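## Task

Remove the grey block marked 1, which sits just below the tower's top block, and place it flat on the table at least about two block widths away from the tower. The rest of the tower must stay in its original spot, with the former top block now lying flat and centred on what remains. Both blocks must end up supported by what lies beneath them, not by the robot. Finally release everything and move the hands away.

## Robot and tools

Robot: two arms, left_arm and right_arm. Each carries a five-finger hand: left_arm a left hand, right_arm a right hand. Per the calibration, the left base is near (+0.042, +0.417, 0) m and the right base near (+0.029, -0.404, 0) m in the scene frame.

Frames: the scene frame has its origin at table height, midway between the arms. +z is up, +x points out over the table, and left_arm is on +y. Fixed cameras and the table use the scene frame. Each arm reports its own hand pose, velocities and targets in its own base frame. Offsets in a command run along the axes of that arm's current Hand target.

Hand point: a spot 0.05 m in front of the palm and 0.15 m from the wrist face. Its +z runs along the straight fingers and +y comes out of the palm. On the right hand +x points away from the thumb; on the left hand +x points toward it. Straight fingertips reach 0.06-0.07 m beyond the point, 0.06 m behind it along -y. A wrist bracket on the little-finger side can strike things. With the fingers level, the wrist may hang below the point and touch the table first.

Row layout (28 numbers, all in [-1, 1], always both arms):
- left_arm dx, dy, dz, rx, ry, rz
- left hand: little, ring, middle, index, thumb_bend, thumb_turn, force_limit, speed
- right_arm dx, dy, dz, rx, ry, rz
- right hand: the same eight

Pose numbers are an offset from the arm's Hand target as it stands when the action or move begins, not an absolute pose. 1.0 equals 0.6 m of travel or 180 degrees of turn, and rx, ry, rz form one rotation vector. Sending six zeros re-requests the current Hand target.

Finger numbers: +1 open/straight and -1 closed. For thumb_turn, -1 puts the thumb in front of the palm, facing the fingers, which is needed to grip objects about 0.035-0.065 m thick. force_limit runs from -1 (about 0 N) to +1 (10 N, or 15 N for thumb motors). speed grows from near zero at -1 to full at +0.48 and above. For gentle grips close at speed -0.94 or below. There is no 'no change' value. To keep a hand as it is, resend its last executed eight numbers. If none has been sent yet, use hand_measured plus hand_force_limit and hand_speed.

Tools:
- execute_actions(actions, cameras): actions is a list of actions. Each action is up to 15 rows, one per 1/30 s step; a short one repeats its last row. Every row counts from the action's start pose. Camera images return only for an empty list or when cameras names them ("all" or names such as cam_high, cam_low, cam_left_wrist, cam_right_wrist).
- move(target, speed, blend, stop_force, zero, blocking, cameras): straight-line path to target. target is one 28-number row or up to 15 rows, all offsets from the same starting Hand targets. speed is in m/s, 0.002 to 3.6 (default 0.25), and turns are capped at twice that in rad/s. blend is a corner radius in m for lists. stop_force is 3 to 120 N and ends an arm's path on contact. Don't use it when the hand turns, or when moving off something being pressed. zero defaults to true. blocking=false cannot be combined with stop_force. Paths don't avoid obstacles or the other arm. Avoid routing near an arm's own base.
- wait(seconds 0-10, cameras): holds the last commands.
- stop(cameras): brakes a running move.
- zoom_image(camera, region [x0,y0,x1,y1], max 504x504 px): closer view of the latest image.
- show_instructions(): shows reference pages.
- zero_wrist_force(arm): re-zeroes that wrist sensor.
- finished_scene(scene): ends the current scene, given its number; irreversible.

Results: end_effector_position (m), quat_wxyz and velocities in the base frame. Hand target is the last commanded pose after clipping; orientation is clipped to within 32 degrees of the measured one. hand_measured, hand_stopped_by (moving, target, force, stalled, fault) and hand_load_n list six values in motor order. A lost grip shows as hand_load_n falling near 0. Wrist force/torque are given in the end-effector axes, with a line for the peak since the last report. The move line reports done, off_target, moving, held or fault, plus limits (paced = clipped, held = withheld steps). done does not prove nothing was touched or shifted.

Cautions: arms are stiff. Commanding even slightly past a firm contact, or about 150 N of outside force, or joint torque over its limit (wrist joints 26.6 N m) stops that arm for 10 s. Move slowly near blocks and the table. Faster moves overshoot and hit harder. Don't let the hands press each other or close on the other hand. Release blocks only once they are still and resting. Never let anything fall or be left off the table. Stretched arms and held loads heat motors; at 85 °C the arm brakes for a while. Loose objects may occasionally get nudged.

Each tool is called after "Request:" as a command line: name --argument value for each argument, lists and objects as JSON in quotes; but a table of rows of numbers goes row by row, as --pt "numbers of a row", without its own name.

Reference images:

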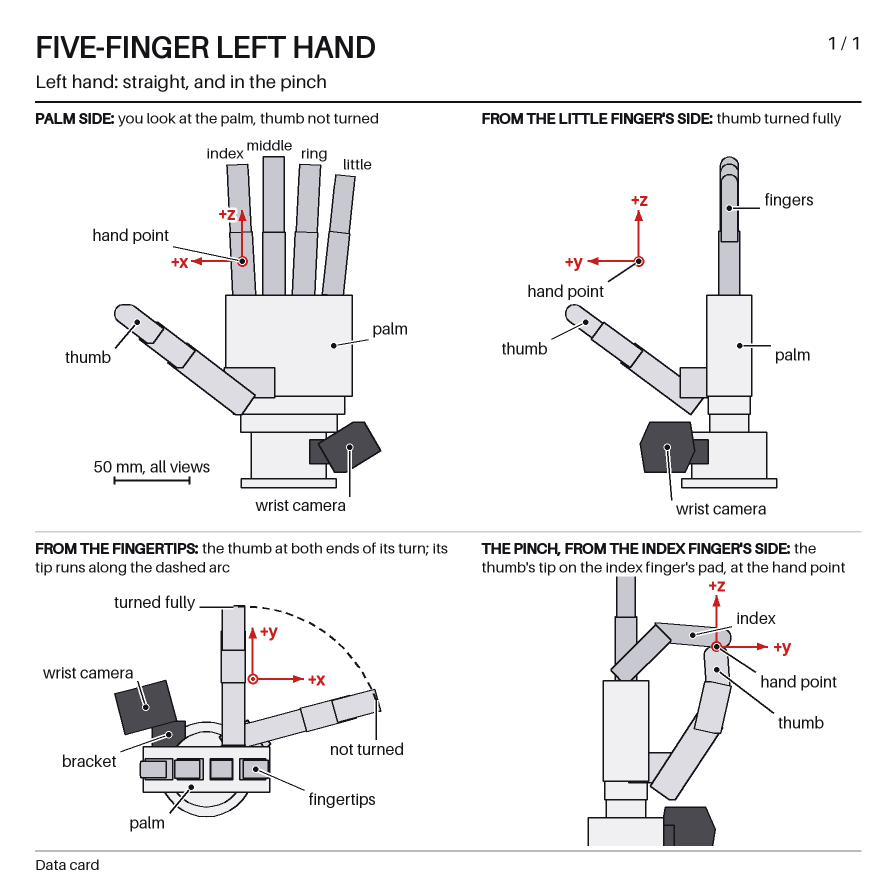

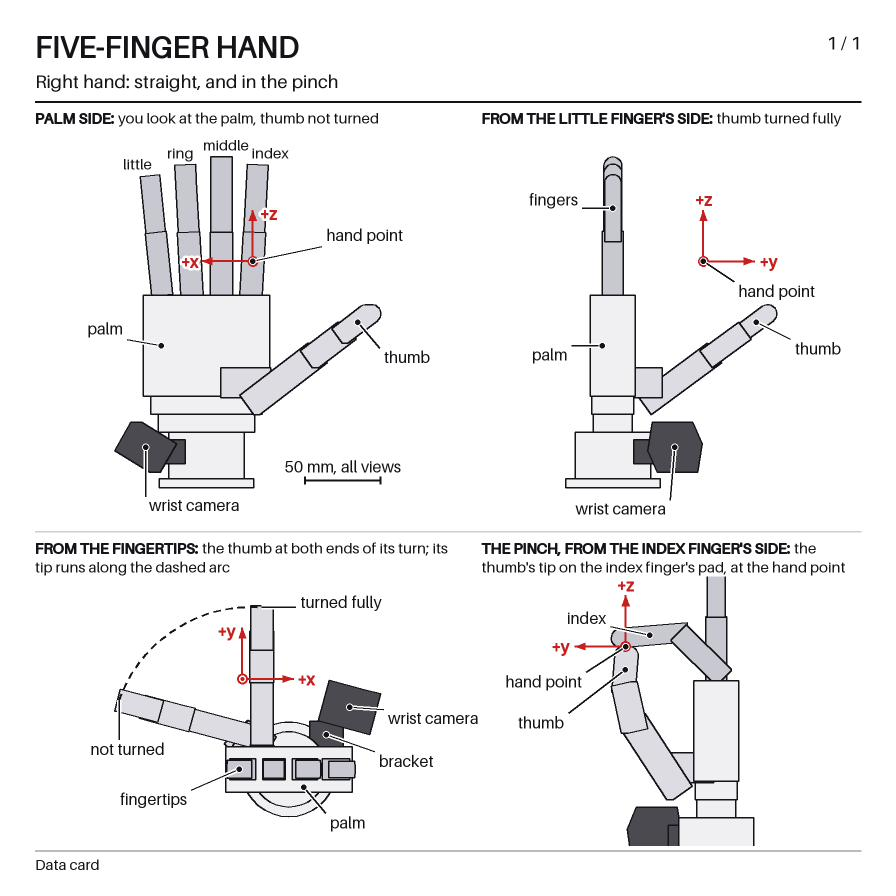

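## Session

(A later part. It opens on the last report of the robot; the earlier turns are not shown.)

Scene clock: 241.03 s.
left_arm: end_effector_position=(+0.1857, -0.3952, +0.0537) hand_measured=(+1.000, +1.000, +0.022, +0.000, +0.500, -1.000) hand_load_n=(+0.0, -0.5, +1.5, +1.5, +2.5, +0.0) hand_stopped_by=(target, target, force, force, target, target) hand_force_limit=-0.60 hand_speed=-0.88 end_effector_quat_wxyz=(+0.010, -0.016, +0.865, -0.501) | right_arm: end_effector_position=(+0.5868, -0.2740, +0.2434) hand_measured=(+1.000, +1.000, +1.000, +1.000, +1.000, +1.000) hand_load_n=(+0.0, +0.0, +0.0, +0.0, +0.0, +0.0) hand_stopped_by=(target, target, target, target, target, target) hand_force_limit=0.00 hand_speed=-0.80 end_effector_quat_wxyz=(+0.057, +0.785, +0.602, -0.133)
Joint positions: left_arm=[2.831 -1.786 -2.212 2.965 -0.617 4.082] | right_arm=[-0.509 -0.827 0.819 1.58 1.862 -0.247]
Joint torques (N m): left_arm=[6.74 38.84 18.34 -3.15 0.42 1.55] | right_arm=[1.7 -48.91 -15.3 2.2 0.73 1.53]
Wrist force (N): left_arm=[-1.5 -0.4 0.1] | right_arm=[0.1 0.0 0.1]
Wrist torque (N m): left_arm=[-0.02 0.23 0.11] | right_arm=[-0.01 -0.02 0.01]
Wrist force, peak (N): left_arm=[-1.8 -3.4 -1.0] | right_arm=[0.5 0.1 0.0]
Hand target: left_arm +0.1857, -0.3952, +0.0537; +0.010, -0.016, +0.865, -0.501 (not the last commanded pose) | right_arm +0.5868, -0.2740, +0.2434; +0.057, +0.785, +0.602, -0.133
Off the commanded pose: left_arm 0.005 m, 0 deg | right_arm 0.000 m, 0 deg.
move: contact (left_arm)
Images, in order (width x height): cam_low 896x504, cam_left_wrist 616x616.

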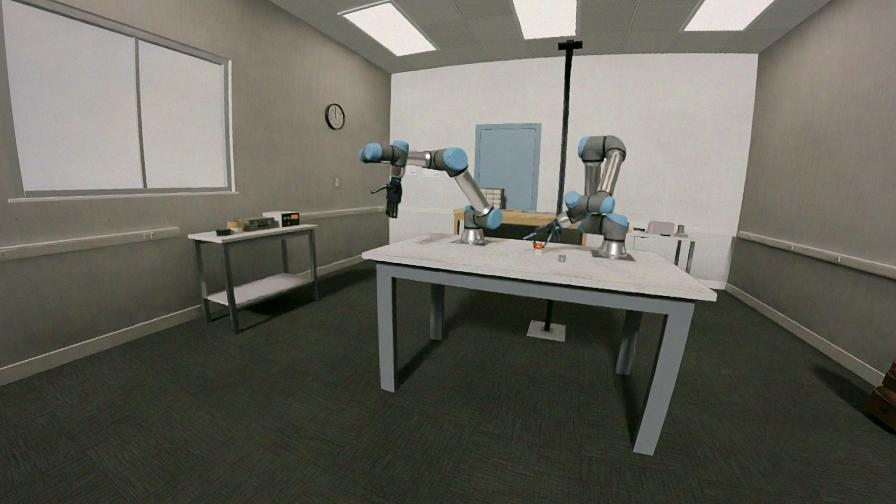

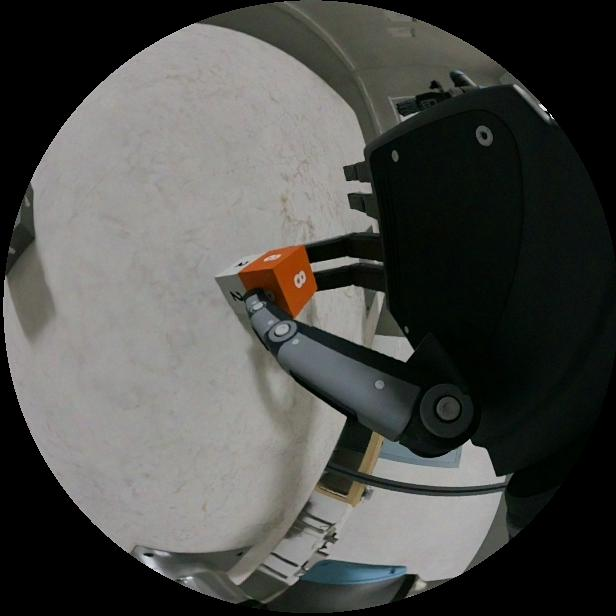

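Request:
move --target '[0,0,0,0,0,0,1,1,0.3,0.3,0.75,-1,-0.6,-0.6,0,0,0,0,0,0,1,1,1,1,1,1,0,-0.8]' --speed 0.1

Request:
move --pt "0 -0.1443 -0.0833 0 0 0 1 1 0.3 0.3 0.75 -1 -0.6 -0.6 0 0 0 0 0 0 1 1 1 1 1 1 0 -0.8" --pt "0 -0.1443 -0.2333 0 0 0 1 1 0.3 0.3 0.75 -1 -0.6 -0.6 0 0 0 0 0 0 1 1 1 1 1 1 0 -0.8" --speed 0.2 --blend '[0.02,0]' --cameras '["cam_low","cam_left_wrist"]'

Request:
zoom_image --camera "cam_low" --region '[525, 235, 575, 285]'

Scene clock: 248.00 s.
left_arm: end_effector_position=(+0.1857, -0.3952, +0.0537) hand_measured=(+1.000, +1.000, +0.300, +0.300, +0.750, -1.000) hand_load_n=(+0.0, +0.0, +0.0, +0.0, +0.5, +0.0) hand_stopped_by=(target, target, target, target, target, target) hand_force_limit=-0.60 hand_speed=-0.60 end_effector_quat_wxyz=(+0.010, -0.016, +0.865, -0.501) | right_arm: end_effector_position=(+0.5868, -0.2740, +0.2434) hand_measured=(+1.000, +1.000, +1.000, +1.000, +1.000, +1.000) hand_load_n=(+0.0, +0.0, +0.0, +0.0, +0.0, +0.0) hand_stopped_by=(target, target, target, target, target, target) hand_force_limit=0.00 hand_speed=-0.80 end_effector_quat_wxyz=(+0.057, +0.785, +0.602, -0.133)
Joint positions: left_arm=[2.832 -1.786 -2.212 2.965 -0.617 4.082] | right_arm=[-0.509 -0.827 0.819 1.58 1.862 -0.247]
Joint torques (N m): left_arm=[7.35 38.46 18.01 -2.97 2.66 1.59] | right_arm=[2.71 -49.13 -15.37 2.32 0.58 1.66]
Wrist force (N): left_arm=[-1.6 -0.8 0.0] | right_arm=[0.3 0.0 -0.1]
Wrist torque (N m): left_arm=[-0.07 0.23 0.12] | right_arm=[0.00 -0.04 0.01]
Wrist force, peak (N): left_arm=[-2.0 -0.8 -0.2] | right_arm=[0.6 -0.2 0.0]
Hand target: left_arm +0.1857, -0.3952, +0.0537; +0.010, -0.016, +0.865, -0.501 | right_arm +0.5868, -0.2740, +0.2434; +0.057, +0.785, +0.602, -0.133
Off the commanded pose: left_arm 0.000 m, 0 deg | right_arm 0.000 m, 0 deg.
move: done

Scene clock: 250.03 s.
left_arm: end_effector_position=(+0.1824, -0.3169, +0.1984) hand_measured=(+1.000, +1.000, +0.300, +0.300, +0.750, -1.000) hand_load_n=(+0.0, +0.0, +0.0, +0.0, +0.0, +0.0) hand_stopped_by=(target, target, target, target, target, target) hand_force_limit=-0.60 hand_speed=-0.60 end_effector_quat_wxyz=(+0.010, -0.016, +0.865, -0.501) | right_arm: end_effector_position=(+0.5868, -0.2740, +0.2434) hand_measured=(+1.000, +1.000, +1.000, +1.000, +1.000, +1.000) hand_load_n=(+0.0, +0.0, +0.0, +0.0, +0.0, +0.0) hand_stopped_by=(target, target, target, target, target, target) hand_force_limit=0.00 hand_speed=-0.80 end_effector_quat_wxyz=(+0.057, +0.785, +0.602, -0.133)
Joint positions: left_arm=[3.164 -1.501 -2.201 2.16 -0.52 4.682] | right_arm=[-0.509 -0.827 0.819 1.58 1.862 -0.247]
Joint torques (N m): left_arm=[9.45 -0.75 6.95 -3.83 3.44 2.31] | right_arm=[2.85 -49.14 -15.03 2.36 0.48 1.72]
Wrist force (N): left_arm=[-1.3 -0.8 -0.6] | right_arm=[0.2 0.0 0.0]
Wrist torque (N m): left_arm=[0.00 0.17 -0.02] | right_arm=[0.00 -0.04 0.01]
Wrist force, peak (N): left_arm=[-2.2 -0.5 0.0] | right_arm=[0.4 -0.1 0.2]
Hand target: left_arm +0.1824, -0.3168, +0.1984; +0.010, -0.016, +0.865, -0.501 | right_arm +0.5868, -0.2740, +0.2434; +0.057, +0.785, +0.602, -0.133
Off the commanded pose: left_arm 0.000 m, 0 deg | right_arm 0.000 m, 0 deg.
move: done
Images, in order (width x height): cam_low 896x504, cam_left_wrist 616x616.

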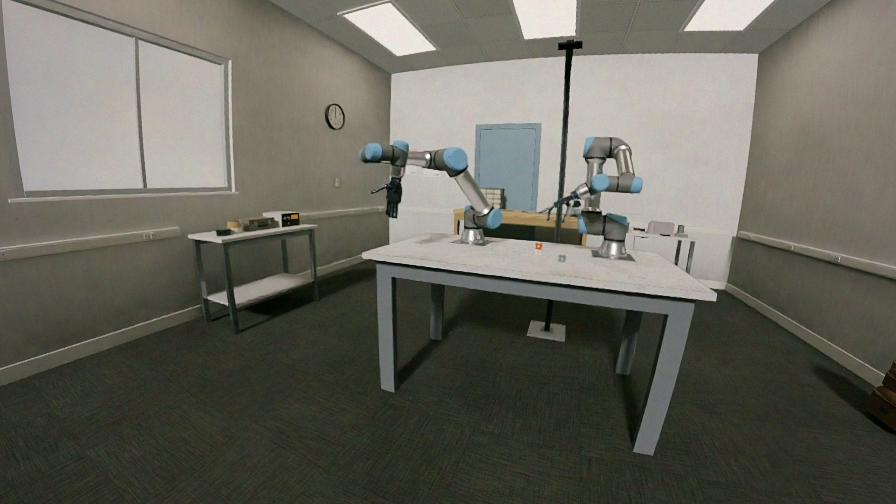

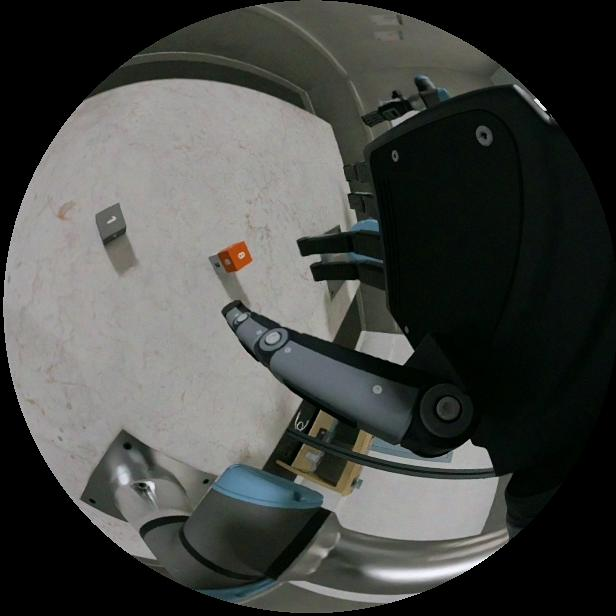

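Scaled by 10.080 from the camera's 896x504 image, which has a finer 1280x720 frame.

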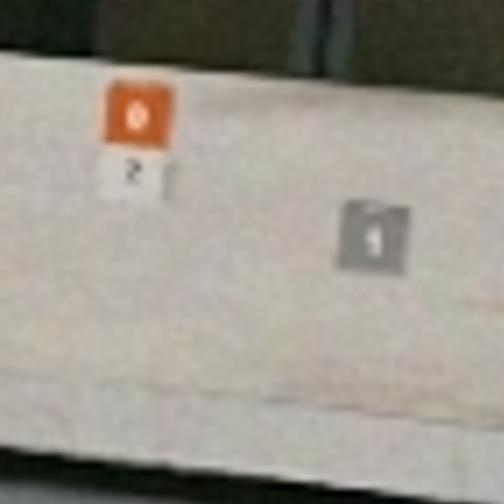

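Request:
finished_scene --scene 3

The scene is finished: the task was done.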